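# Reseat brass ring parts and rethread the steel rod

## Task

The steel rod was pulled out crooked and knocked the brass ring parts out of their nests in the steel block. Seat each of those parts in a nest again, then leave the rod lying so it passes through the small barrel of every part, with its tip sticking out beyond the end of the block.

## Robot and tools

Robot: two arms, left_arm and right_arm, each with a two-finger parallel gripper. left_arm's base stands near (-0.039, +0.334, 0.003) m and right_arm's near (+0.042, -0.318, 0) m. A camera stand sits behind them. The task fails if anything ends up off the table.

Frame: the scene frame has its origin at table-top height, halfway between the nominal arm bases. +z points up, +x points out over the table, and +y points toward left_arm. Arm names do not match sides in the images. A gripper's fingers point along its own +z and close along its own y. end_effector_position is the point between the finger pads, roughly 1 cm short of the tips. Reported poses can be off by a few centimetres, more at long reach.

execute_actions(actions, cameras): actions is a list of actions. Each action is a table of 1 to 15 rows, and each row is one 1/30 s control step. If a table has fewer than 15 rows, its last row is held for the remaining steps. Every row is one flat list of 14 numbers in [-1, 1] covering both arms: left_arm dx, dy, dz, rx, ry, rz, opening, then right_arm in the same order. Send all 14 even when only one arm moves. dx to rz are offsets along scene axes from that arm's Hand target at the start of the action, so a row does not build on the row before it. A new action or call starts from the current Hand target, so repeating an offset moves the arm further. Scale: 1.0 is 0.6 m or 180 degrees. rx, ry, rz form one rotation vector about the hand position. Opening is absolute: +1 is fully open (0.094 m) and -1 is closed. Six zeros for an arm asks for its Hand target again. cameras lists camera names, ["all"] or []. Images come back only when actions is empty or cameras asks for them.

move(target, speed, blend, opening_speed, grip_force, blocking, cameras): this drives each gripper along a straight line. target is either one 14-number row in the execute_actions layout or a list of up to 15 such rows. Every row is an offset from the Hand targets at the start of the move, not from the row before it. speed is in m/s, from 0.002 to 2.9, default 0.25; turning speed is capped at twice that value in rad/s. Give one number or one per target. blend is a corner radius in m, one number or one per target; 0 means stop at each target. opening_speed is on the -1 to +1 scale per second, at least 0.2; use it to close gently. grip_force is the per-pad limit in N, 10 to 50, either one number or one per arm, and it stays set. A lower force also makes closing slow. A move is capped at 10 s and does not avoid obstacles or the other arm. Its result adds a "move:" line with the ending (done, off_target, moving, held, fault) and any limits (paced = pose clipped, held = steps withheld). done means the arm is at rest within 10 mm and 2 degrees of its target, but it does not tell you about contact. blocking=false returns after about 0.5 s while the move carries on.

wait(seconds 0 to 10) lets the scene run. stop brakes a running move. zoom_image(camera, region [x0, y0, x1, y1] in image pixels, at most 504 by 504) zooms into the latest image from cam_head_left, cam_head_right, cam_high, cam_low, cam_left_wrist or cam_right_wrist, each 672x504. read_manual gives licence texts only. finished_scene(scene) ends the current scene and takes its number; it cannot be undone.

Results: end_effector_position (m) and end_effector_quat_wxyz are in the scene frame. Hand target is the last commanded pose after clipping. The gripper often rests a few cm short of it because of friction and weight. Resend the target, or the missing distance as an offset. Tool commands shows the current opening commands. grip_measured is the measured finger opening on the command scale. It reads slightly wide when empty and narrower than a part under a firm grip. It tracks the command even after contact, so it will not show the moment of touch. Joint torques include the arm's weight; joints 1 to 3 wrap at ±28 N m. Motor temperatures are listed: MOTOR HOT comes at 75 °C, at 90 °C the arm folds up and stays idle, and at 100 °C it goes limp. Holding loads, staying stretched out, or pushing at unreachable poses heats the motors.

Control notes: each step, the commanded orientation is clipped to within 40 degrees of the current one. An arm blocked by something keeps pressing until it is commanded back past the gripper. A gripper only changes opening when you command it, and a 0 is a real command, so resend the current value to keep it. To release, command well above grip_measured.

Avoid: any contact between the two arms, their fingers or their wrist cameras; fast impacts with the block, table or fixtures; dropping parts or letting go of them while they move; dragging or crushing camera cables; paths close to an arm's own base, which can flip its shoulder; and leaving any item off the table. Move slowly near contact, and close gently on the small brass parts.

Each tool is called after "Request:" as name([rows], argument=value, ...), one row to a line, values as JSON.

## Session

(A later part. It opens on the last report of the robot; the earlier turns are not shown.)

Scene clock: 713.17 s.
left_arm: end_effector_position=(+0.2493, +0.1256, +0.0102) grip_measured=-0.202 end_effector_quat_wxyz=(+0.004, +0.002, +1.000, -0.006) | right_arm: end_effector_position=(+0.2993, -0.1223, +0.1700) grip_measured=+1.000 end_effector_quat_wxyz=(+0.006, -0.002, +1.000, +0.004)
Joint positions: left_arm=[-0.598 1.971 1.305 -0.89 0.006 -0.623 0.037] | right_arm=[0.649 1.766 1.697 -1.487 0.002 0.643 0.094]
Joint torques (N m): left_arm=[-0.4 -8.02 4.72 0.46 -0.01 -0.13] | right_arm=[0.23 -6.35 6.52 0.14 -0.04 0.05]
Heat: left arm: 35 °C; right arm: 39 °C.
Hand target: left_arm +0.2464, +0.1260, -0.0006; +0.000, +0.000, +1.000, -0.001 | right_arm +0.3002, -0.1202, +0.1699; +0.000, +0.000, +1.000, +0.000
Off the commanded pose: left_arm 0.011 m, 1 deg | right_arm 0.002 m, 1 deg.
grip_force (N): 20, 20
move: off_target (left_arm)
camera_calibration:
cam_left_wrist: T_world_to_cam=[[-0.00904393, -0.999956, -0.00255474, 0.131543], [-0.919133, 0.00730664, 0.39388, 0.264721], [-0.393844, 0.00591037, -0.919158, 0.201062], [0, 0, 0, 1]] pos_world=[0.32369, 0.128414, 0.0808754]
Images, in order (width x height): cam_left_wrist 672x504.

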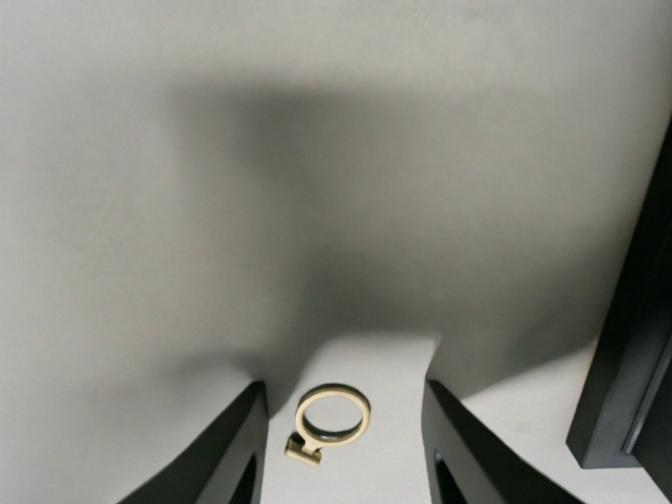

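Request:
move(target=[0.0065, 0.009, 0.0, 0, 0, 0, -0.3, 0, 0, 0, 0, 0, 0, 1], speed=0.1, cameras=["cam_left_wrist"])

Request:
zoom_image(camera="cam_left_wrist", region=[240, 340, 450, 500])

Scene clock: 728.20 s.
left_arm: end_effector_position=(+0.2515, +0.1261, +0.0102) grip_measured=-0.298 end_effector_quat_wxyz=(+0.006, -0.001, +1.000, -0.009) | right_arm: end_effector_position=(+0.2993, -0.1223, +0.1700) grip_measured=+1.000 end_effector_quat_wxyz=(+0.006, -0.002, +1.000, +0.004)
Joint positions: left_arm=[-0.593 1.971 1.305 -0.884 0.007 -0.623 0.033] | right_arm=[0.649 1.766 1.697 -1.487 0.002 0.643 0.094]
Joint torques (N m): left_arm=[0.81 -8.01 4.78 0.4 -0.03 0.07] | right_arm=[0.23 -6.35 6.52 0.13 -0.04 0.04]
Heat: left arm: 35 °C; right arm: 39 °C.
Hand target: left_arm +0.2503, +0.1314, -0.0006; +0.000, +0.000, +1.000, -0.001 | right_arm +0.3002, -0.1202, +0.1699; +0.000, +0.000, +1.000, +0.000
Off the commanded pose: left_arm 0.012 m, 1 deg | right_arm 0.002 m, 1 deg.
grip_force (N): 20, 20
move: off_target (left_arm)
camera_calibration:
cam_left_wrist: T_world_to_cam=[[-0.00405829, -0.99999, 0.00163902, 0.130828], [-0.920735, 0.00437614, 0.390164, 0.267521], [-0.390167, 0.0000742893, -0.920744, 0.201758], [0, 0, 0, 1]] pos_world=[0.325566, 0.129641, 0.0811766]
Images, in order (width x height): cam_left_wrist 672x504.

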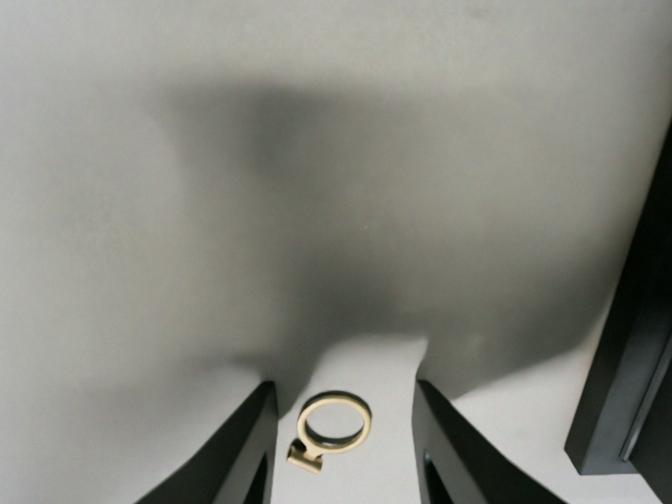

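Scaled by 2.400.

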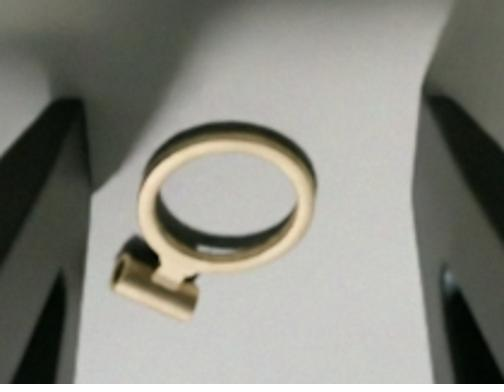

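Request:
move(target=[-0.003, 0.003, -0.008, 0, 0, 0, -0.3, 0, 0, 0, 0, 0, 0, 1], speed=0.05, cameras=["cam_left_wrist"])

Request:
zoom_image(camera="cam_left_wrist", region=[240, 340, 450, 500])

Scene clock: 739.30 s.
left_arm: end_effector_position=(+0.2512, +0.1263, +0.0094) grip_measured=-0.298 end_effector_quat_wxyz=(+0.006, -0.001, +1.000, -0.009) | right_arm: end_effector_position=(+0.2993, -0.1223, +0.1700) grip_measured=+1.000 end_effector_quat_wxyz=(+0.006, -0.002, +1.000, +0.004)
Joint positions: left_arm=[-0.593 1.971 1.301 -0.881 0.007 -0.622 0.033] | right_arm=[0.649 1.766 1.697 -1.487 0.002 0.643 0.094]
Joint torques (N m): left_arm=[0.9 -8.06 3.29 0.57 -0.03 0.1] | right_arm=[0.21 -6.34 6.52 0.14 -0.04 0.05]
Heat: left arm: 35 °C; right arm: 39 °C.
Hand target: left_arm +0.2484, +0.1333, -0.0055; +0.000, +0.000, +1.000, -0.001 | right_arm +0.3002, -0.1202, +0.1699; +0.000, +0.000, +1.000, +0.000
Off the commanded pose: left_arm 0.017 m, 1 deg | right_arm 0.002 m, 1 deg.
grip_force (N): 20, 20
move: off_target (left_arm)
camera_calibration:
cam_left_wrist: T_world_to_cam=[[-0.00446401, -0.999989, 0.00171205, 0.131154], [-0.920735, 0.0047782, 0.39016, 0.267504], [-0.390164, 0.000165337, -0.920746, 0.200892], [0, 0, 0, 1]] pos_world=[0.325267, 0.129841, 0.0803765]
Images, in order (width x height): cam_left_wrist 672x504.

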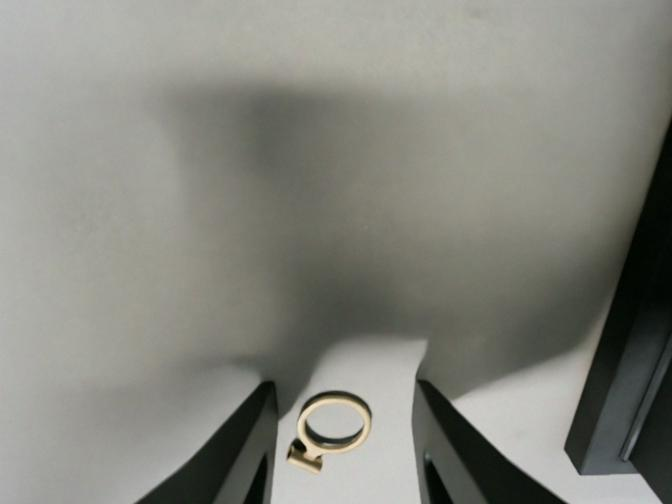

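Scaled by 2.400.

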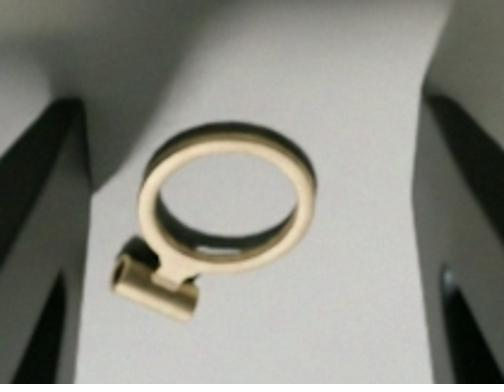

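Request:
move(target=[0, 0, 0, 0, 0, 0, -0.62, 0, 0, 0, 0, 0, 0, 1], speed=0.05, opening_speed=0.3, cameras=["cam_left_wrist"])

Request:
zoom_image(camera="cam_left_wrist", region=[240, 340, 450, 500])

Scene clock: 755.43 s.
left_arm: end_effector_position=(+0.2504, +0.1315, +0.0091) grip_measured=-0.617 end_effector_quat_wxyz=(+0.004, -0.003, +1.000, +0.000) | right_arm: end_effector_position=(+0.2993, -0.1223, +0.1700) grip_measured=+1.000 end_effector_quat_wxyz=(+0.006, -0.002, +1.000, +0.004)
Joint positions: left_arm=[-0.588 1.971 1.3 -0.894 -0.004 -0.622 0.018] | right_arm=[0.649 1.766 1.697 -1.487 0.002 0.643 0.094]
Joint torques (N m): left_arm=[0.49 -8.02 3.34 0.65 0.07 0.1] | right_arm=[0.23 -6.35 6.5 0.13 -0.04 0.05]
Heat: left arm: 35 °C; right arm: 39 °C.
Hand target: left_arm +0.2484, +0.1332, -0.0055; +0.000, +0.000, +1.000, -0.001 | right_arm +0.3002, -0.1202, +0.1699; +0.000, +0.000, +1.000, +0.000
Off the commanded pose: left_arm 0.015 m, 1 deg | right_arm 0.002 m, 1 deg.
grip_force (N): 20, 20
move: off_target (left_arm)
camera_calibration:
cam_left_wrist: T_world_to_cam=[[0.000632743, -0.999879, -0.0155365, 0.135187], [-0.918734, -0.00671623, 0.394819, 0.26779], [-0.394876, 0.0140241, -0.918628, 0.199663], [0, 0, 0, 1]] pos_world=[0.324784, 0.134169, 0.0797881]
Images, in order (width x height): cam_left_wrist 672x504.

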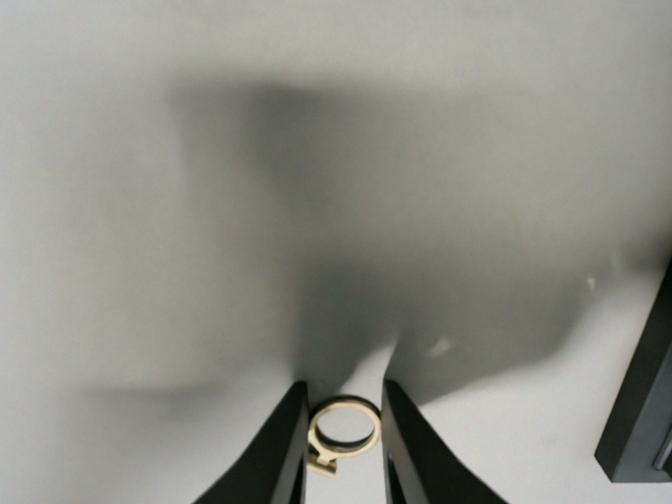

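Scaled by 2.400.

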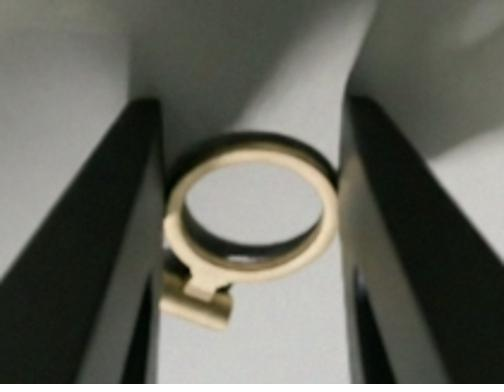

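Request:
move(target=[0, -0.003, 0, 0, 0, 0, -0.70, 0, 0, 0, 0, 0, 0, 1], speed=0.05, opening_speed=0.2, cameras=["cam_left_wrist"])

Request:
zoom_image(camera="cam_left_wrist", region=[240, 340, 450, 500])

Scene clock: 759.80 s.
left_arm: end_effector_position=(+0.2504, +0.1318, +0.0091) grip_measured=-0.663 end_effector_quat_wxyz=(+0.004, -0.003, +1.000, +0.001) | right_arm: end_effector_position=(+0.2993, -0.1223, +0.1700) grip_measured=+1.000 end_effector_quat_wxyz=(+0.006, -0.002, +1.000, +0.004)
Joint positions: left_arm=[-0.588 1.971 1.3 -0.894 -0.006 -0.622 0.016] | right_arm=[0.649 1.766 1.697 -1.487 0.002 0.643 0.094]
Joint torques (N m): left_arm=[0.13 -7.8 3.78 0.65 0.09 0.06] | right_arm=[0.21 -6.34 6.52 0.14 -0.04 0.05]
Heat: left arm: 35 °C; right arm: 39 °C.
Hand target: left_arm +0.2484, +0.1315, -0.0055; +0.000, +0.000, +1.000, -0.001 | right_arm +0.3002, -0.1202, +0.1699; +0.000, +0.000, +1.000, +0.000
Off the commanded pose: left_arm 0.015 m, 1 deg | right_arm 0.002 m, 1 deg.
grip_force (N): 20, 20
move: off_target (left_arm)
camera_calibration:
cam_left_wrist: T_world_to_cam=[[0.000650645, -0.999852, -0.0171913, 0.135502], [-0.918824, -0.00738258, 0.394599, 0.267925], [-0.394667, 0.015539, -0.918693, 0.199396], [0, 0, 0, 1]] pos_world=[0.324783, 0.134362, 0.0797902]
Images, in order (width x height): cam_left_wrist 672x504.

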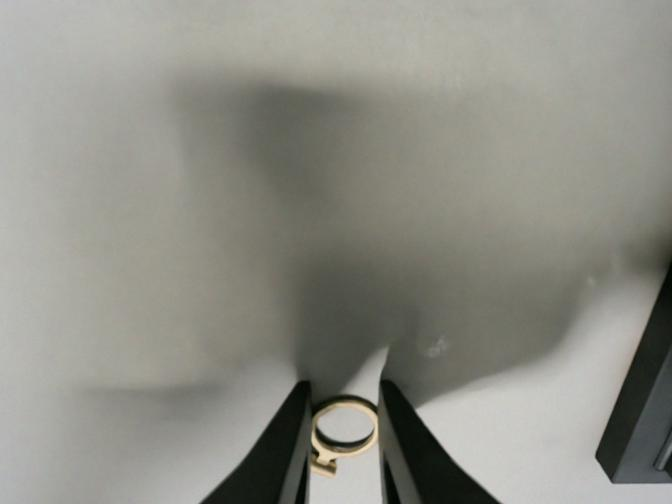

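Scaled by 2.400.

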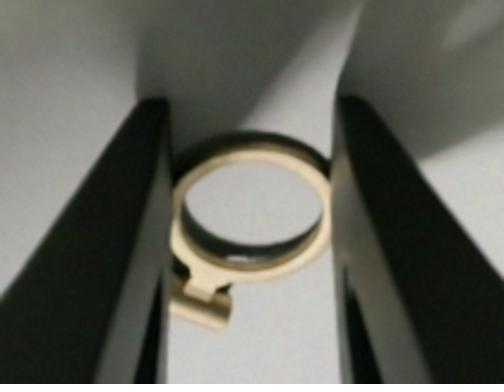

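Request:
move(target=[0.003, 0, 0.2417, 0, 0, 0, -0.70, 0, 0, 0, 0, 0, 0, 1], speed=0.12, cameras=["cam_left_wrist"])

Request:
zoom_image(camera="cam_left_wrist", region=[240, 340, 450, 500])

Scene clock: 771.03 s.
left_arm: end_effector_position=(+0.2452, +0.1340, +0.1220) grip_measured=-0.663 end_effector_quat_wxyz=(-0.020, -0.003, +1.000, +0.014) | right_arm: end_effector_position=(+0.2993, -0.1223, +0.1700) grip_measured=+1.000 end_effector_quat_wxyz=(+0.006, -0.002, +1.000, +0.004)
Joint positions: left_arm=[-0.588 1.911 1.676 -1.386 0.001 -0.622 0.016] | right_arm=[0.649 1.766 1.697 -1.487 0.002 0.643 0.094]
Joint torques (N m): left_arm=[0.39 -11.54 9.47 0.04 0.02 0.09] | right_arm=[0.23 -6.35 6.52 0.13 -0.04 0.05]
Heat: left arm: 35 °C; right arm: 39 °C.
Hand target: left_arm +0.2502, +0.1315, +0.1396; +0.000, +0.000, +1.000, -0.001 | right_arm +0.3002, -0.1202, +0.1699; +0.000, +0.000, +1.000, +0.000
Off the commanded pose: left_arm 0.018 m, 3 deg | right_arm 0.002 m, 1 deg.
grip_force (N): 20, 20
move: off_target (left_arm)
camera_calibration:
cam_left_wrist: T_world_to_cam=[[-0.0010496, -0.999071, -0.0430795, 0.143105], [-0.898635, -0.0179565, 0.438329, 0.209688], [-0.438695, 0.0391728, -0.897782, 0.306184], [0, 0, 0, 1]] pos_world=[0.322905, 0.134743, 0.189139]
Images, in order (width x height): cam_left_wrist 672x504.

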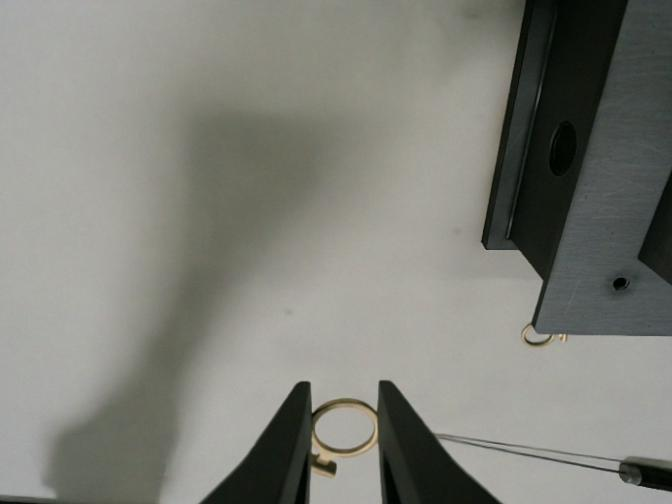

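Scaled by 2.400.

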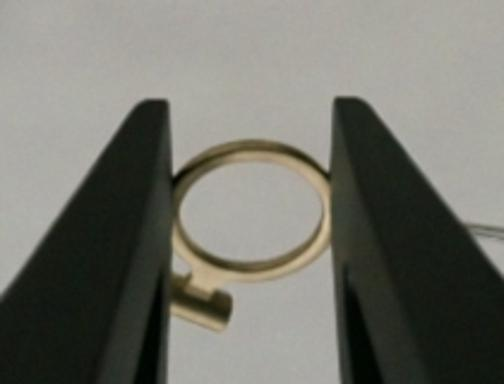

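Request:
move(target=[0.1165, -0.1625, 0.0, 0, 0, 0.1667, -0.70, 0, 0, 0, 0, 0, 0, 1], speed=0.15, cameras=["cam_left_wrist", "cam_right_wrist"])

Scene clock: 790.13 s.
left_arm: end_effector_position=(+0.3080, +0.0544, +0.1397) grip_measured=-0.663 end_effector_quat_wxyz=(+0.014, -0.196, +0.980, -0.020) | right_arm: end_effector_position=(+0.2993, -0.1223, +0.1700) grip_measured=+1.000 end_effector_quat_wxyz=(+0.006, -0.002, +1.000, +0.004)
Joint positions: left_arm=[-0.651 2.272 2.297 -1.547 0.004 -1.074 0.016] | right_arm=[0.649 1.766 1.697 -1.487 0.002 0.643 0.094]
Joint torques (N m): left_arm=[0.16 -12.18 6.31 0.26 0 0] | right_arm=[0.23 -6.35 6.52 0.13 -0.04 0.05]
Heat: left arm: 36 °C; right arm: 39 °C.
Hand target: left_arm +0.3072, +0.0555, +0.1396; +0.014, -0.195, +0.980, -0.018 (not the last commanded pose) | right_arm +0.3002, -0.1202, +0.1699; +0.000, +0.000, +1.000, +0.000
Off the commanded pose: left_arm 0.024 m, 8 deg | right_arm 0.002 m, 1 deg.
grip_force (N): 20, 20
move: held (left_arm; a check stopped the path); limits=held
pose unreachable (left arm): on one or more control steps of this call, first in action 0 (counted from 0), this arm could not follow its commanded pose, so it was not sent that pose on those steps. It may still have moved: this result reports where it is.
cause: moving toward the commanded pose would bring a part of the arm too close to another arm (this arm's wrist (the part past joint 4) and the right arm's wrist (the part past joint 4), along the way the arms are being sent, or toward where that arm still pushes).
camera_calibration:
cam_left_wrist: T_world_to_cam=[[0.378734, -0.925031, 0.0296431, -0.0667576], [-0.859307, -0.339569, 0.382471, 0.270107], [-0.343732, -0.170327, -0.923492, 0.33848], [0, 0, 0, 1]] pos_world=[0.373735, 0.0876195, 0.211254]
cam_right_wrist: T_world_to_cam=[[0.0248531, -0.999658, -0.0081977, -0.12761], [-0.909089, -0.0260111, 0.41579, 0.23779], [-0.415861, -0.00288122, -0.909424, 0.367223], [0, 0, 0, 1]] pos_world=[0.372057, -0.120323, 0.234045]
Images, in order (width x height): cam_left_wrist 672x504, cam_right_wrist 672x504.

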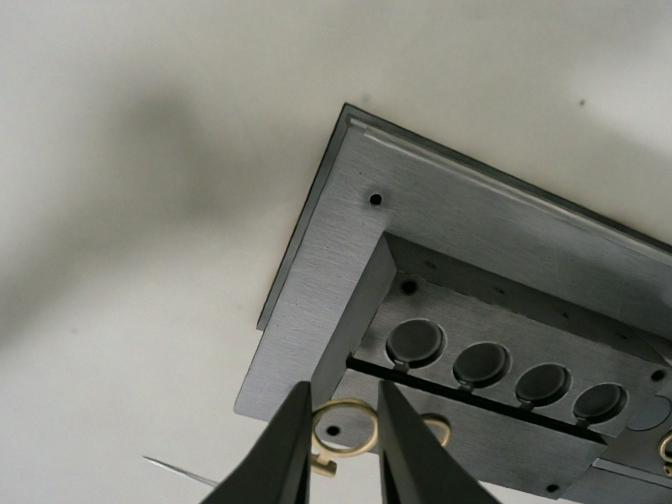

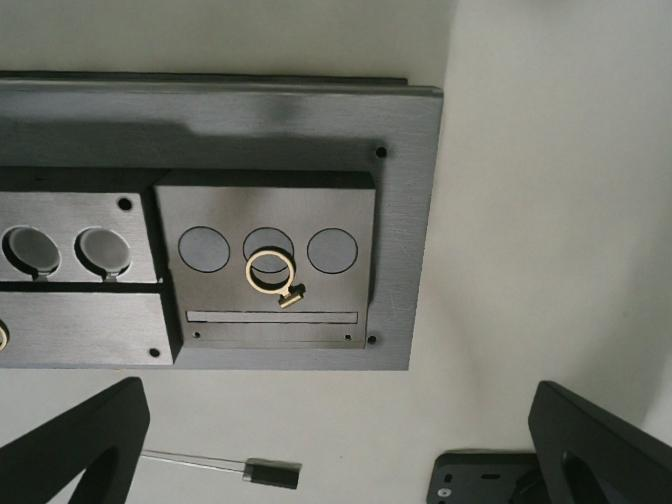

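Request:
move(target=[0,0,0,0,0,0, -0.70, 0.0, -0.3, 0, 0, 0, 0, 1], speed=0.3)

Request:
move(target=[0.0213, -0.0358, -0.0243, 0.0090, 0.0115, 0.0305, -0.70, 0, 0, 0, 0, 0, 0, 1], speed=0.1, cameras=["cam_left_wrist"])

Request:
zoom_image(camera="cam_left_wrist", region=[240, 300, 480, 500])

Scene clock: 802.27 s.
left_arm: end_effector_position=(+0.3080, +0.0544, +0.1397) grip_measured=-0.663 end_effector_quat_wxyz=(+0.014, -0.196, +0.980, -0.020) | right_arm: end_effector_position=(+0.3031, -0.3012, +0.1648) grip_measured=+1.000 end_effector_quat_wxyz=(-0.012, +0.002, +1.000, -0.004)
Joint positions: left_arm=[-0.651 2.272 2.297 -1.547 0.004 -1.074 0.016] | right_arm=[0.066 1.564 1.454 -1.486 0.007 0.069 0.094]
Joint torques (N m): left_arm=[0.1 -12.21 6.35 0.26 0 0] | right_arm=[-0.02 -8.55 3.86 0.26 -0.09 -0.07]
Heat: left arm: 35 °C; right arm: 39 °C.
Hand target: left_arm +0.3072, +0.0555, +0.1396; +0.014, -0.195, +0.980, -0.018 | right_arm +0.3002, -0.3002, +0.1700; +0.000, +0.000, +1.000, +0.000
Off the commanded pose: left_arm 0.001 m, 0 deg | right_arm 0.006 m, 2 deg.
grip_force (N): 20, 20
move: done

Scene clock: 803.43 s.
left_arm: end_effector_position=(+0.3179, +0.0377, +0.1256) grip_measured=-0.663 end_effector_quat_wxyz=(+0.014, -0.238, +0.971, -0.022) | right_arm: end_effector_position=(+0.3031, -0.3012, +0.1648) grip_measured=+1.000 end_effector_quat_wxyz=(-0.012, +0.002, +1.000, -0.004)
Joint positions: left_arm=[-0.666 2.369 2.408 -1.559 0.004 -1.176 0.016] | right_arm=[0.066 1.564 1.454 -1.486 0.007 0.068 0.094]
Joint torques (N m): left_arm=[-0.29 -11.06 9.57 0.19 -0.02 -0.14] | right_arm=[-0.02 -8.55 3.88 0.26 -0.09 -0.07]
Heat: left arm: 35 °C; right arm: 39 °C.
Hand target: left_arm +0.3199, +0.0340, +0.1251; -0.001, -0.242, +0.970, +0.000 | right_arm +0.3002, -0.3003, +0.1700; +0.000, +0.000, +1.000, +0.000
Off the commanded pose: left_arm 0.004 m, 3 deg | right_arm 0.006 m, 2 deg.
joint sent to its limit (left arm) — joint 4 (wrist pitch), lower limit. The joint targets are off in orientation, not in position.
grip_force (N): 20, 20
move: off_target (left_arm)
camera_calibration:
cam_left_wrist: T_world_to_cam=[[0.457628, -0.888521, 0.0332802, -0.112428], [-0.82588, -0.410904, 0.386109, 0.270043], [-0.32939, -0.20418, -0.921853, 0.322468], [0, 0, 0, 1]] pos_world=[0.380691, 0.0769085, 0.196744]
Images, in order (width x height): cam_left_wrist 672x504.

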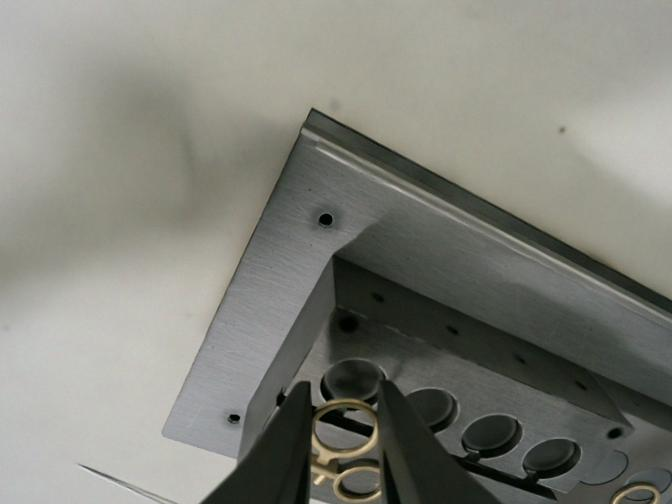

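Scaled by 2.100.

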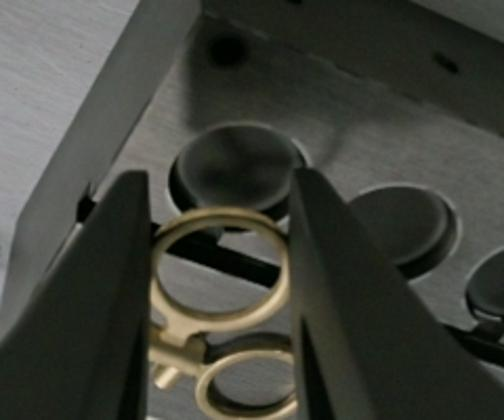

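Request:
zoom_image(camera="cam_left_wrist", region=[295, 390, 395, 500])

Scaled by 4.582.

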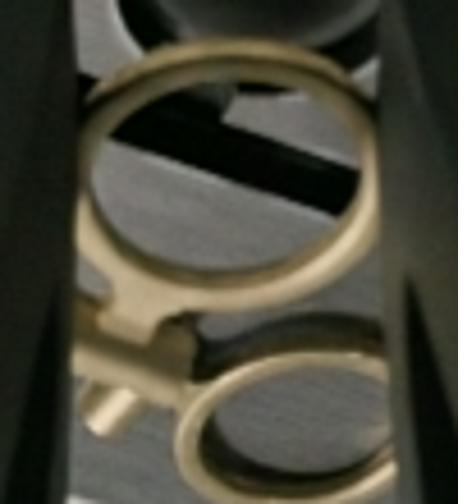

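Request:
move(target=[0.006, -0.0033, -0.0127, 0, 0, 0, -0.70, 0, 0, 0, 0, 0, 0, 1], speed=0.05, cameras=["cam_left_wrist"])

Request:
zoom_image(camera="cam_left_wrist", region=[260, 340, 440, 500])

Scene clock: 842.67 s.
left_arm: end_effector_position=(+0.3207, +0.0354, +0.1184) grip_measured=-0.663 end_effector_quat_wxyz=(+0.011, -0.239, +0.971, -0.019) | right_arm: end_effector_position=(+0.3031, -0.3012, +0.1648) grip_measured=+1.000 end_effector_quat_wxyz=(-0.012, +0.002, +1.000, -0.004)
Joint positions: left_arm=[-0.666 2.396 2.428 -1.559 0.004 -1.176 0.016] | right_arm=[0.066 1.564 1.454 -1.486 0.007 0.068 0.094]
Joint torques (N m): left_arm=[-0.17 -11.08 9.7 0.18 -0.01 -0.12] | right_arm=[-0.02 -8.57 3.86 0.25 -0.08 -0.07]
Heat: left arm: 38 °C; right arm: 35 °C.
Hand target: left_arm +0.3234, +0.0321, +0.1174; -0.001, -0.242, +0.970, +0.000 | right_arm +0.3002, -0.3003, +0.1700; +0.000, +0.000, +1.000, +0.000
Off the commanded pose: left_arm 0.005 m, 3 deg | right_arm 0.006 m, 2 deg.
joint sent to its limit (left arm) — joint 4 (wrist pitch), lower limit. The joint targets are off in orientation, not in position.
grip_force (N): 20, 20
move: off_target (left_arm)
camera_calibration:
cam_left_wrist: T_world_to_cam=[[0.458112, -0.888517, 0.0258872, -0.11473], [-0.823369, -0.413188, 0.389024, 0.273056], [-0.334958, -0.199531, -0.920864, 0.31775], [0, 0, 0, 1]] pos_world=[0.383818, 0.0742853, 0.189349]
Images, in order (width x height): cam_left_wrist 672x504.

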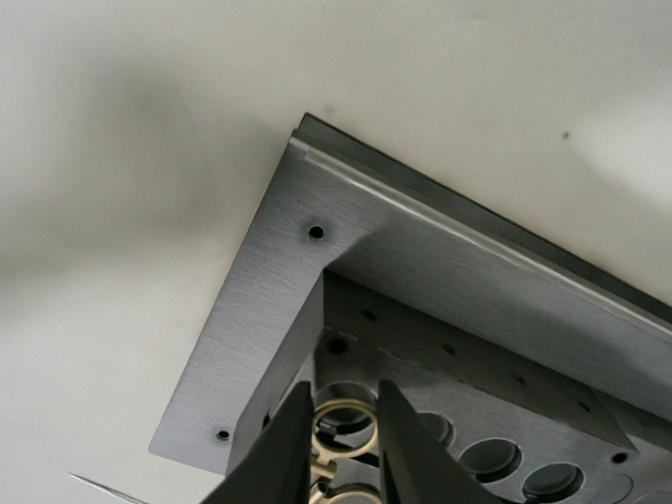

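Scaled by 2.800.

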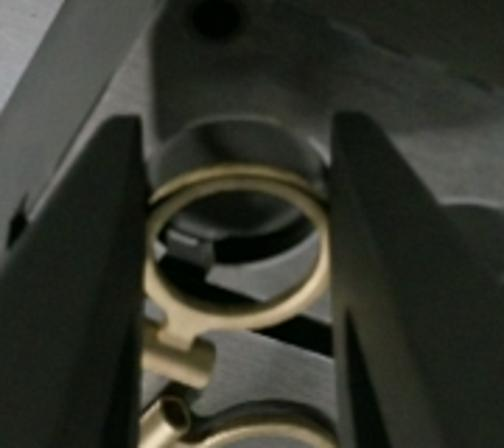

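Request:
move(target=[0.001, 0.0, -0.008, 0, 0, 0, -0.70, 0, 0, 0, 0, 0, 0, 1], speed=0.05, cameras=["cam_left_wrist"])

Request:
zoom_image(camera="cam_left_wrist", region=[260, 340, 440, 500])

Scene clock: 863.60 s.
left_arm: end_effector_position=(+0.3206, +0.0355, +0.1129) grip_measured=-0.663 end_effector_quat_wxyz=(+0.008, -0.239, +0.971, -0.014) | right_arm: end_effector_position=(+0.3031, -0.3012, +0.1648) grip_measured=+1.000 end_effector_quat_wxyz=(-0.012, +0.002, +1.000, -0.004)
Joint positions: left_arm=[-0.666 2.409 2.428 -1.559 0.004 -1.176 0.016] | right_arm=[0.066 1.564 1.454 -1.486 0.007 0.068 0.094]
Joint torques (N m): left_arm=[-0.08 -11.17 10 0.16 -0.01 -0.11] | right_arm=[-0.02 -8.55 3.88 0.26 -0.08 -0.07]
Heat: left arm: 38 °C; right arm: 35 °C.
Hand target: left_arm +0.3240, +0.0321, +0.1126; -0.001, -0.242, +0.970, +0.000 | right_arm +0.3002, -0.3003, +0.1700; +0.000, +0.000, +1.000, +0.000
Off the commanded pose: left_arm 0.005 m, 2 deg | right_arm 0.006 m, 2 deg.
joint sent to its limit (left arm) — joint 4 (wrist pitch), lower limit. The joint targets still meet the commanded pose.
grip_force (N): 20, 20
move: done
camera_calibration:
cam_left_wrist: T_world_to_cam=[[0.458302, -0.888676, 0.0146358, -0.113348], [-0.819671, -0.416234, 0.393559, 0.27355], [-0.343654, -0.192366, -0.919183, 0.315122], [0, 0, 0, 1]] pos_world=[0.384461, 0.0737498, 0.183656]
Images, in order (width x height): cam_left_wrist 672x504.

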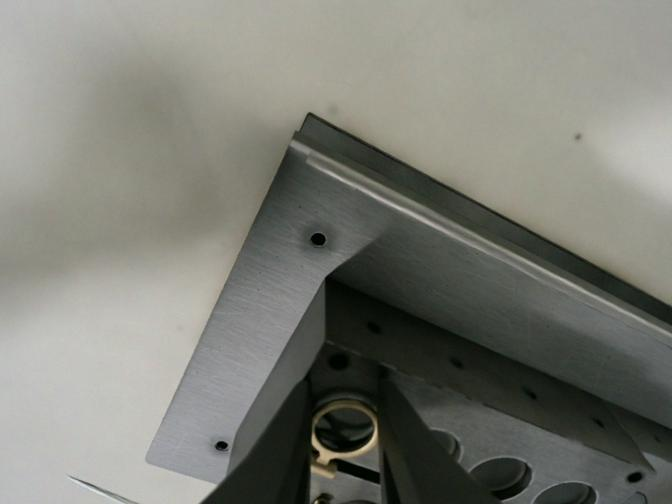

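Scaled by 2.800.

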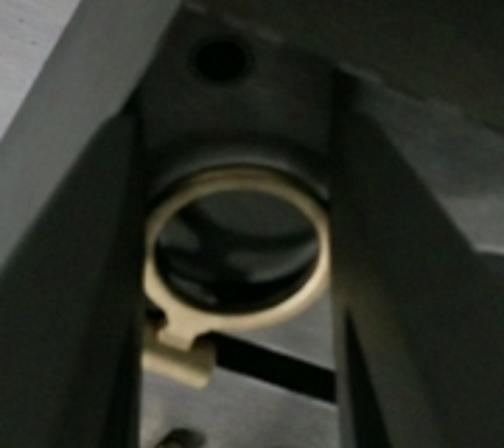

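Request:
move(target=[0.0, 0.0, -0.005, 0, 0, 0, -0.70, 0, 0, 0, 0, 0, 0, 1], speed=0.05, cameras=["cam_left_wrist"])

Request:
zoom_image(camera="cam_left_wrist", region=[280, 370, 410, 500])

Scene clock: 871.30 s.
left_arm: end_effector_position=(+0.3212, +0.0350, +0.1118) grip_measured=-0.663 end_effector_quat_wxyz=(+0.008, -0.239, +0.971, -0.013) | right_arm: end_effector_position=(+0.3031, -0.3012, +0.1648) grip_measured=+1.000 end_effector_quat_wxyz=(-0.012, +0.002, +1.000, -0.004)
Joint positions: left_arm=[-0.666 2.414 2.433 -1.56 0.004 -1.176 0.016] | right_arm=[0.066 1.564 1.454 -1.486 0.007 0.068 0.094]
Joint torques (N m): left_arm=[-0.02 -11.06 9.62 0.17 -0.03 -0.11] | right_arm=[-0.03 -8.55 3.86 0.26 -0.09 -0.07]
Motor temperatures (°C): left_arm=[22 39 31 26 23 21 22] | right_arm=[27 28 35 23 24 24 20]
Heat: left arm: 39 °C; right arm: 35 °C.
Hand target: left_arm +0.3240, +0.0321, +0.1097; -0.001, -0.242, +0.970, +0.000 | right_arm +0.3002, -0.3003, +0.1700; +0.000, +0.000, +1.000, +0.000
Off the commanded pose: left_arm 0.005 m, 2 deg | right_arm 0.006 m, 2 deg.
joint sent to its limit (left arm) — joint 4 (wrist pitch), lower limit. The joint targets still meet the commanded pose.
grip_force (N): 20, 20
move: done
camera_calibration:
cam_left_wrist: T_world_to_cam=[[0.458314, -0.88868, 0.0139914, -0.113939], [-0.819453, -0.416411, 0.393825, 0.274187], [-0.344158, -0.191961, -0.919079, 0.314275], [0, 0, 0, 1]] pos_world=[0.385064, 0.0732478, 0.182456]
Images, in order (width x height): cam_left_wrist 672x504.

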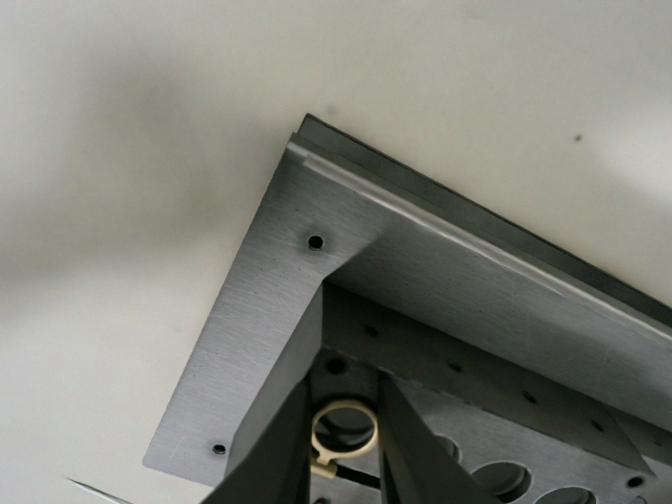

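Scaled by 3.877.

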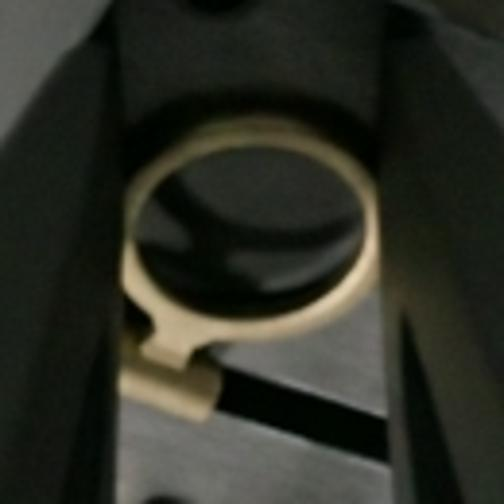

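Request:
move(target=[0.0, 0.0, -0.005, 0, 0, 0, -0.70, 0, 0, 0, 0, 0, 0, 1], speed=0.05, cameras=["cam_left_wrist"])

Request:
zoom_image(camera="cam_left_wrist", region=[280, 370, 410, 500])

Scene clock: 876.03 s.
left_arm: end_effector_position=(+0.3212, +0.0350, +0.1116) grip_measured=-0.663 end_effector_quat_wxyz=(+0.007, -0.239, +0.971, -0.013) | right_arm: end_effector_position=(+0.3031, -0.3012, +0.1648) grip_measured=+1.000 end_effector_quat_wxyz=(-0.012, +0.002, +1.000, -0.004)
Joint positions: left_arm=[-0.666 2.414 2.433 -1.56 0.004 -1.176 0.016] | right_arm=[0.066 1.564 1.454 -1.486 0.007 0.068 0.094]
Joint torques (N m): left_arm=[-0.05 -10.55 9.61 0.17 -0.02 -0.12] | right_arm=[-0.03 -8.55 3.85 0.26 -0.08 -0.07]
Heat: left arm: 40 °C; right arm: 35 °C.
Hand target: left_arm +0.3240, +0.0321, +0.1066; -0.001, -0.242, +0.970, +0.000 | right_arm +0.3002, -0.3003, +0.1700; +0.000, +0.000, +1.000, +0.000
Off the commanded pose: left_arm 0.006 m, 2 deg | right_arm 0.006 m, 2 deg.
joint sent to its limit (left arm) — joint 4 (wrist pitch), lower limit. The joint targets still meet the commanded pose.
grip_force (N): 20, 20
move: done
camera_calibration:
cam_left_wrist: T_world_to_cam=[[0.458309, -0.888688, 0.0136478, -0.113873], [-0.819338, -0.416495, 0.393976, 0.274201], [-0.344437, -0.191745, -0.91902, 0.314173], [0, 0, 0, 1]] pos_world=[0.385065, 0.0732467, 0.182256]
Images, in order (width x height): cam_left_wrist 672x504.

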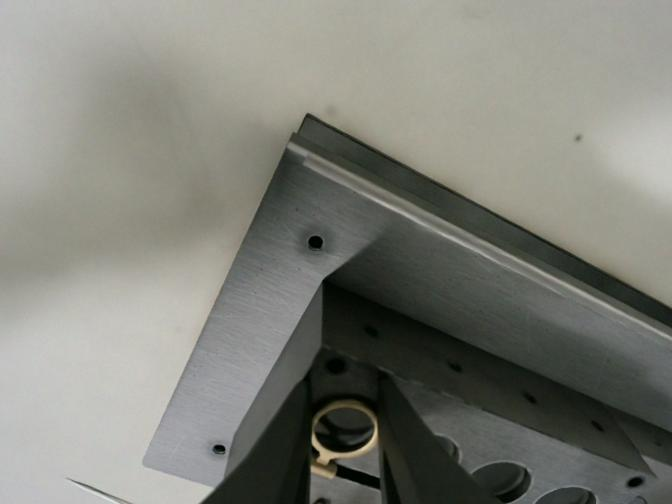

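Scaled by 3.877.

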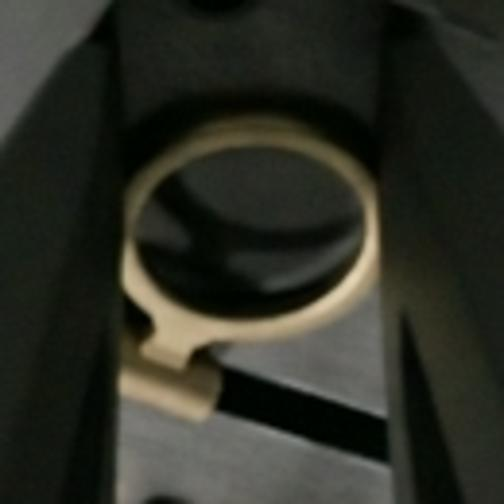

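Request:
move(target=[0.0, 0.0, -0.005, 0, 0, 0, -0.70, 0, 0, 0, 0, 0, 0, 1], speed=0.05, cameras=["cam_left_wrist"])

Request:
zoom_image(camera="cam_left_wrist", region=[280, 370, 410, 500])

Scene clock: 885.57 s.
left_arm: end_effector_position=(+0.3214, +0.0349, +0.1114) grip_measured=-0.663 end_effector_quat_wxyz=(+0.007, -0.239, +0.971, -0.013) | right_arm: end_effector_position=(+0.3031, -0.3012, +0.1648) grip_measured=+1.000 end_effector_quat_wxyz=(-0.012, +0.002, +1.000, -0.004)
Joint positions: left_arm=[-0.666 2.419 2.441 -1.564 0.004 -1.176 0.016] | right_arm=[0.066 1.564 1.454 -1.486 0.007 0.068 0.094]
Joint torques (N m): left_arm=[-0.05 -10.4 8.99 0.19 -0.02 -0.11] | right_arm=[-0.02 -8.55 3.86 0.26 -0.09 -0.07]
Heat: left arm: 40 °C; right arm: 35 °C.
Hand target: left_arm +0.3241, +0.0320, +0.1036; -0.001, -0.242, +0.970, +0.000 | right_arm +0.3002, -0.3003, +0.1700; +0.000, +0.000, +1.000, +0.000
Off the commanded pose: left_arm 0.009 m, 2 deg | right_arm 0.006 m, 2 deg.
joint sent to its limit (left arm) — joint 4 (wrist pitch), lower limit. The joint targets still meet the commanded pose.
grip_force (N): 20, 20
move: done
camera_calibration:
cam_left_wrist: T_world_to_cam=[[0.458335, -0.888695, 0.0122593, -0.113948], [-0.818897, -0.416896, 0.394469, 0.274214], [-0.345451, -0.190838, -0.918828, 0.314345], [0, 0, 0, 1]] pos_world=[0.38537, 0.0730422, 0.182057]
Images, in order (width x height): cam_left_wrist 672x504.

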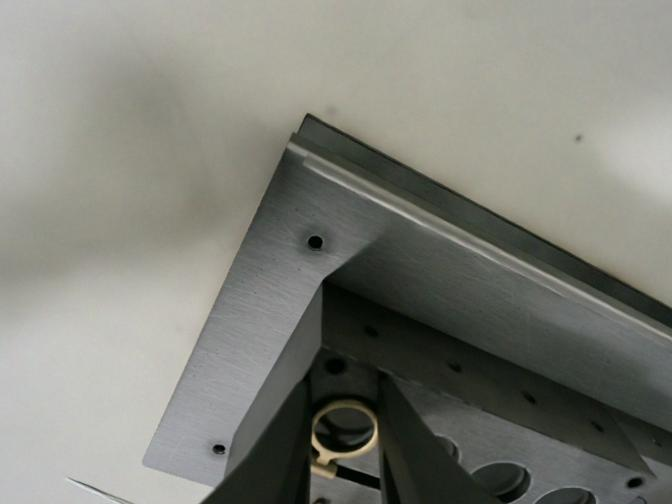

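Scaled by 3.877.

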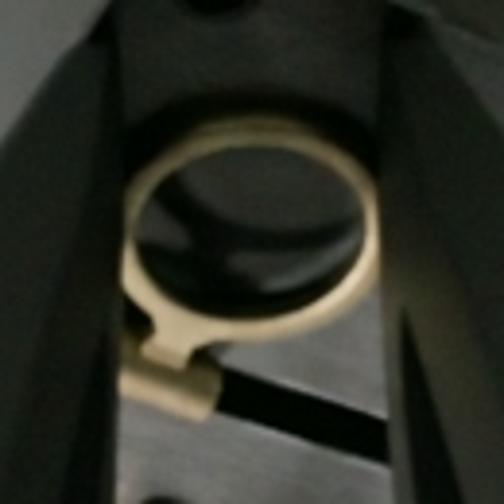

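Request:
move(target=[0.0, 0.0, 0.003, 0, 0, 0, -0.60, 0, 0, 0, 0, 0, 0, 1], speed=0.05, opening_speed=0.3, cameras=["cam_left_wrist"])

Request:
zoom_image(camera="cam_left_wrist", region=[280, 370, 410, 500])

Scene clock: 902.63 s.
left_arm: end_effector_position=(+0.3213, +0.0348, +0.1114) grip_measured=-0.602 end_effector_quat_wxyz=(+0.007, -0.239, +0.971, -0.013) | right_arm: end_effector_position=(+0.3031, -0.3012, +0.1648) grip_measured=+1.000 end_effector_quat_wxyz=(-0.012, +0.002, +1.000, -0.004)
Joint positions: left_arm=[-0.666 2.419 2.441 -1.564 0.004 -1.176 0.019] | right_arm=[0.066 1.564 1.454 -1.486 0.007 0.068 0.094]
Joint torques (N m): left_arm=[-0.05 -10.77 8.94 0.2 -0.02 -0.1] | right_arm=[-0.03 -8.55 3.86 0.26 -0.09 -0.07]
Heat: left arm: 39 °C; right arm: 35 °C.
Hand target: left_arm +0.3241, +0.0320, +0.1054; -0.001, -0.242, +0.970, +0.000 | right_arm +0.3002, -0.3003, +0.1700; +0.000, +0.000, +1.000, +0.000
Off the commanded pose: left_arm 0.007 m, 2 deg | right_arm 0.006 m, 2 deg.
joint sent to its limit (left arm) — joint 4 (wrist pitch), lower limit. The joint targets still meet the commanded pose.
grip_force (N): 20, 20
move: done
camera_calibration:
cam_left_wrist: T_world_to_cam=[[0.458336, -0.888693, 0.0123568, -0.114009], [-0.818801, -0.4168, 0.394769, 0.273993], [-0.345678, -0.191054, -0.918697, 0.314371], [0, 0, 0, 1]] pos_world=[0.385271, 0.0729433, 0.182057]
Images, in order (width x height): cam_left_wrist 672x504.

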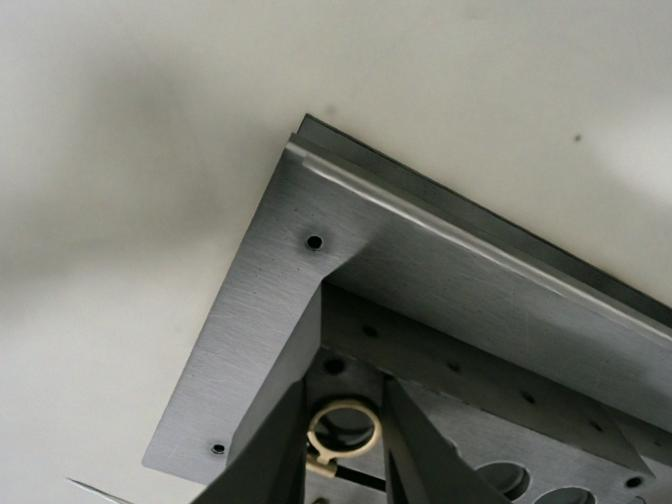

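Scaled by 3.877.

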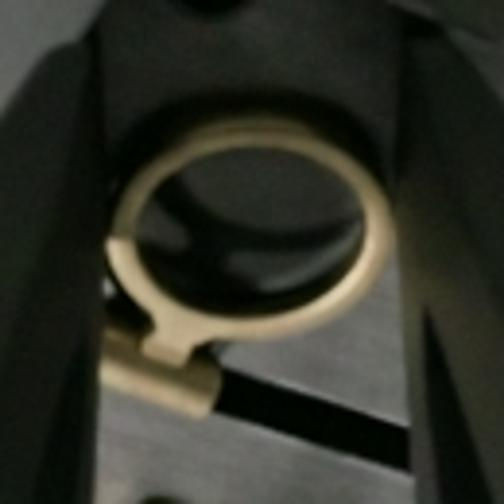

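Request:
move([
  [0.0, 0.0, 0.003, 0, 0, 0, -0.40, 0, 0, 0, 0, 0, 0, 1],
  [0.0, 0.0, 0.05, 0, 0, 0, -0.40, 0, 0, 0, 0, 0, 0, 1],
], speed=0.08, cameras=["cam_left_wrist"])

Request:
zoom_image(camera="cam_left_wrist", region=[280, 340, 440, 480])

Scene clock: 908.83 s.
left_arm: end_effector_position=(+0.3213, +0.0348, +0.1116) grip_measured=-0.402 end_effector_quat_wxyz=(+0.007, -0.239, +0.971, -0.013) | right_arm: end_effector_position=(+0.3031, -0.3012, +0.1648) grip_measured=+1.000 end_effector_quat_wxyz=(-0.012, +0.002, +1.000, -0.004)
Joint positions: left_arm=[-0.666 2.419 2.441 -1.564 0.004 -1.176 0.028] | right_arm=[0.066 1.564 1.454 -1.486 0.007 0.068 0.094]
Joint torques (N m): left_arm=[-0.09 -16.01 8.66 0.21 -0.01 -0.11] | right_arm=[-0.03 -8.55 3.86 0.25 -0.08 -0.07]
Heat: left arm: 39 °C; right arm: 34 °C.
Hand target: left_arm +0.3240, +0.0321, +0.1354; -0.001, -0.242, +0.970, +0.000 | right_arm +0.3002, -0.3003, +0.1700; +0.000, +0.000, +1.000, +0.000
Off the commanded pose: left_arm 0.024 m, 2 deg | right_arm 0.006 m, 2 deg.
joint sent to its limit (left arm) — joint 4 (wrist pitch), lower limit. The joint targets are off in orientation, not in position.
grip_force (N): 20, 20
move: off_target (left_arm)
camera_calibration:
cam_left_wrist: T_world_to_cam=[[0.458323, -0.888696, 0.0126566, -0.113971], [-0.818903, -0.416708, 0.394655, 0.274009], [-0.345454, -0.191244, -0.918742, 0.314509], [0, 0, 0, 1]] pos_world=[0.38527, 0.0730443, 0.182256]
Images, in order (width x height): cam_left_wrist 672x504.

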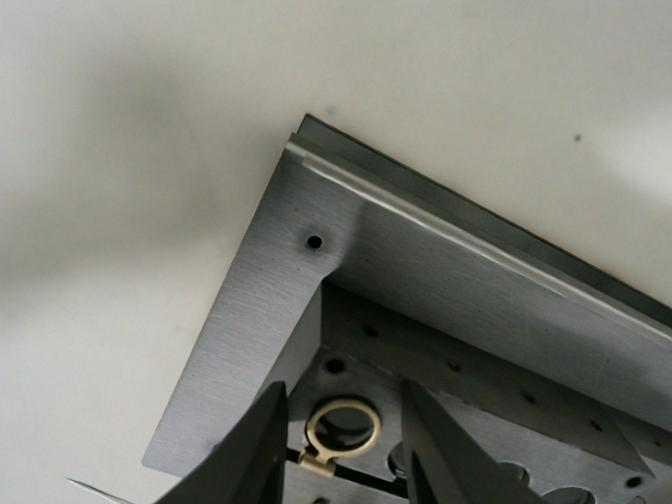

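Scaled by 3.150.

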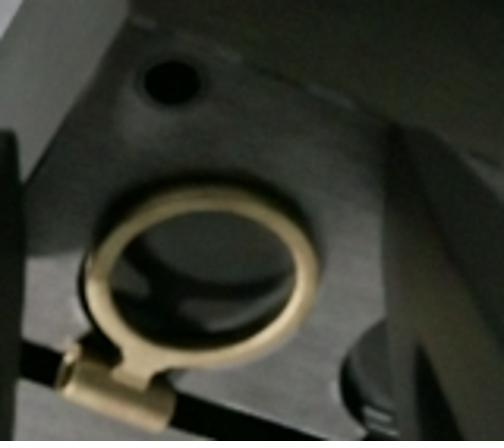

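Request:
move(target=[0.0, 0.0, 0.03, 0, 0, 0, -0.40, 0, 0, 0, 0, 0, 0, 1], speed=0.08, cameras=["cam_left_wrist"])

Request:
zoom_image(camera="cam_left_wrist", region=[280, 340, 440, 480])

Scene clock: 917.23 s.
left_arm: end_effector_position=(+0.3214, +0.0347, +0.1263) grip_measured=-0.402 end_effector_quat_wxyz=(+0.017, -0.239, +0.971, -0.026) | right_arm: end_effector_position=(+0.3031, -0.3012, +0.1648) grip_measured=+1.000 end_effector_quat_wxyz=(-0.012, +0.002, +1.000, -0.004)
Joint positions: left_arm=[-0.666 2.386 2.441 -1.564 0.004 -1.176 0.028] | right_arm=[0.066 1.564 1.454 -1.486 0.007 0.068 0.094]
Joint torques (N m): left_arm=[-0.03 -16.23 8.96 0.27 -0.02 -0.14] | right_arm=[-0.03 -8.55 3.86 0.26 -0.08 -0.07]
Heat: left arm: 41 °C; right arm: 34 °C.
Hand target: left_arm +0.3240, +0.0321, +0.1535; -0.001, -0.242, +0.970, +0.000 | right_arm +0.3002, -0.3003, +0.1700; +0.000, +0.000, +1.000, +0.000
Off the commanded pose: left_arm 0.027 m, 4 deg | right_arm 0.006 m, 2 deg.
joint sent to its limit (left arm) — joint 4 (wrist pitch), lower limit. The joint targets are off in orientation, not in position.
grip_force (N): 20, 20
move: off_target (left_arm)
camera_calibration:
cam_left_wrist: T_world_to_cam=[[0.45763, -0.888106, 0.0429199, -0.117903], [-0.828693, -0.408526, 0.38259, 0.272608], [-0.322246, -0.210652, -0.922921, 0.321776], [0, 0, 0, 1]] pos_world=[0.383556, 0.0744401, 0.197737]
Images, in order (width x height): cam_left_wrist 672x504.

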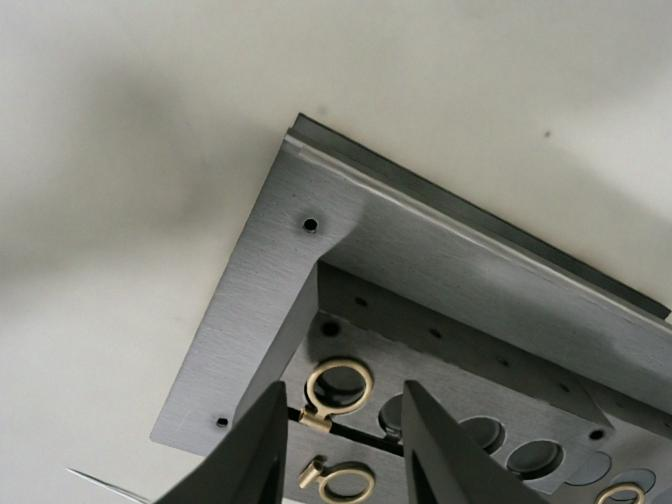

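Scaled by 3.150.

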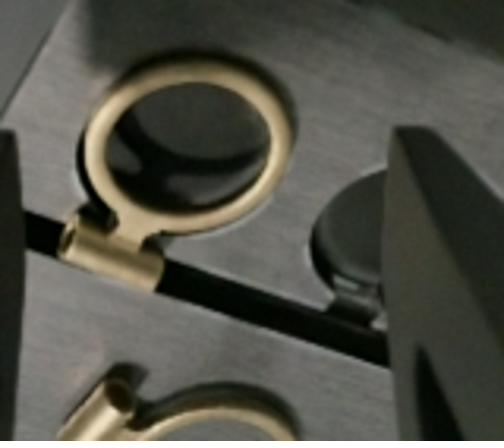

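Request:
zoom_image(camera="cam_left_wrist", region=[290, 340, 580, 504])

Scaled by 1.738.

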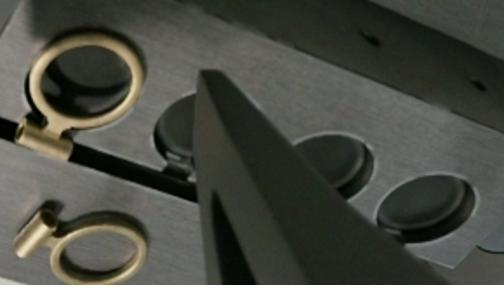

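Request:
move(target=[-0.055, -0.035, 0.0, 0, 0, 0, -0.40, 0, 0, 0, 0, 0, 0, 1], speed=0.15, cameras=["cam_left_wrist"])

Request:
zoom_image(camera="cam_left_wrist", region=[280, 200, 440, 340])

Scene clock: 944.83 s.
left_arm: end_effector_position=(+0.2940, +0.0050, +0.1395) grip_measured=-0.402 end_effector_quat_wxyz=(+0.021, -0.235, +0.971, -0.040) | right_arm: end_effector_position=(+0.3031, -0.3012, +0.1648) grip_measured=+1.000 end_effector_quat_wxyz=(-0.012, +0.002, +1.000, -0.004)
Joint positions: left_arm=[-0.751 2.356 2.441 -1.564 0.006 -1.254 0.028] | right_arm=[0.066 1.564 1.454 -1.486 0.007 0.068 0.094]
Joint torques (N m): left_arm=[0.39 -16.12 4.7 0.31 -0.03 -0.15] | right_arm=[-0.03 -8.55 3.86 0.26 -0.08 -0.07]
Motor temperatures (°C): left_arm=[22 49 32 25 23 21 22] | right_arm=[27 29 34 22 24 24 20]
Heat: left arm: 49 °C; right arm: 34 °C.
Hand target: left_arm +0.2911, +0.0111, +0.1534; -0.001, -0.242, +0.970, +0.000 | right_arm +0.3002, -0.3003, +0.1700; +0.000, +0.000, +1.000, +0.000
Off the commanded pose: left_arm 0.016 m, 5 deg | right_arm 0.006 m, 2 deg.
joint sent to its limit (left arm) — joint 4 (wrist pitch), lower limit. The joint targets are off in orientation, not in position.
grip_force (N): 20, 20
move: off_target (left_arm)
camera_calibration:
cam_left_wrist: T_world_to_cam=[[0.449882, -0.890112, 0.072852, -0.134254], [-0.837836, -0.392396, 0.379549, 0.235827], [-0.309254, -0.23179, -0.922299, 0.315001], [0, 0, 0, 1]] pos_world=[0.355398, 0.0460506, 0.210798]
Images, in order (width x height): cam_left_wrist 672x504.

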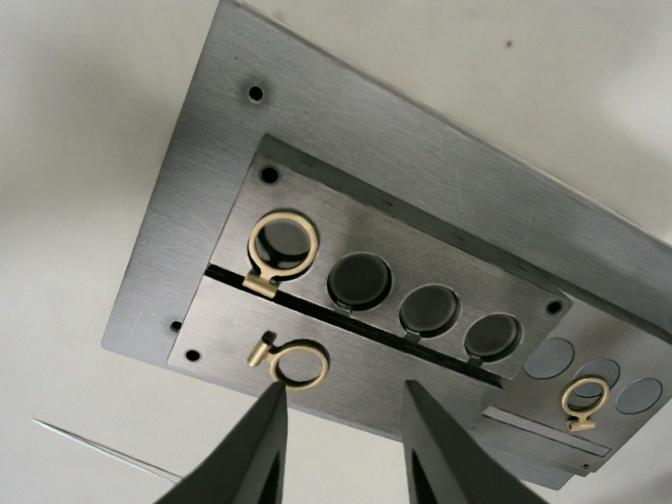

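Scaled by 3.150.

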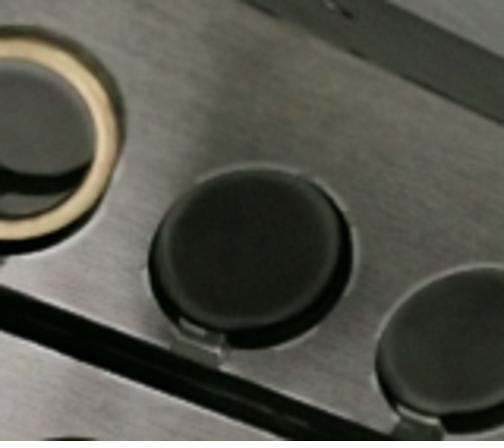

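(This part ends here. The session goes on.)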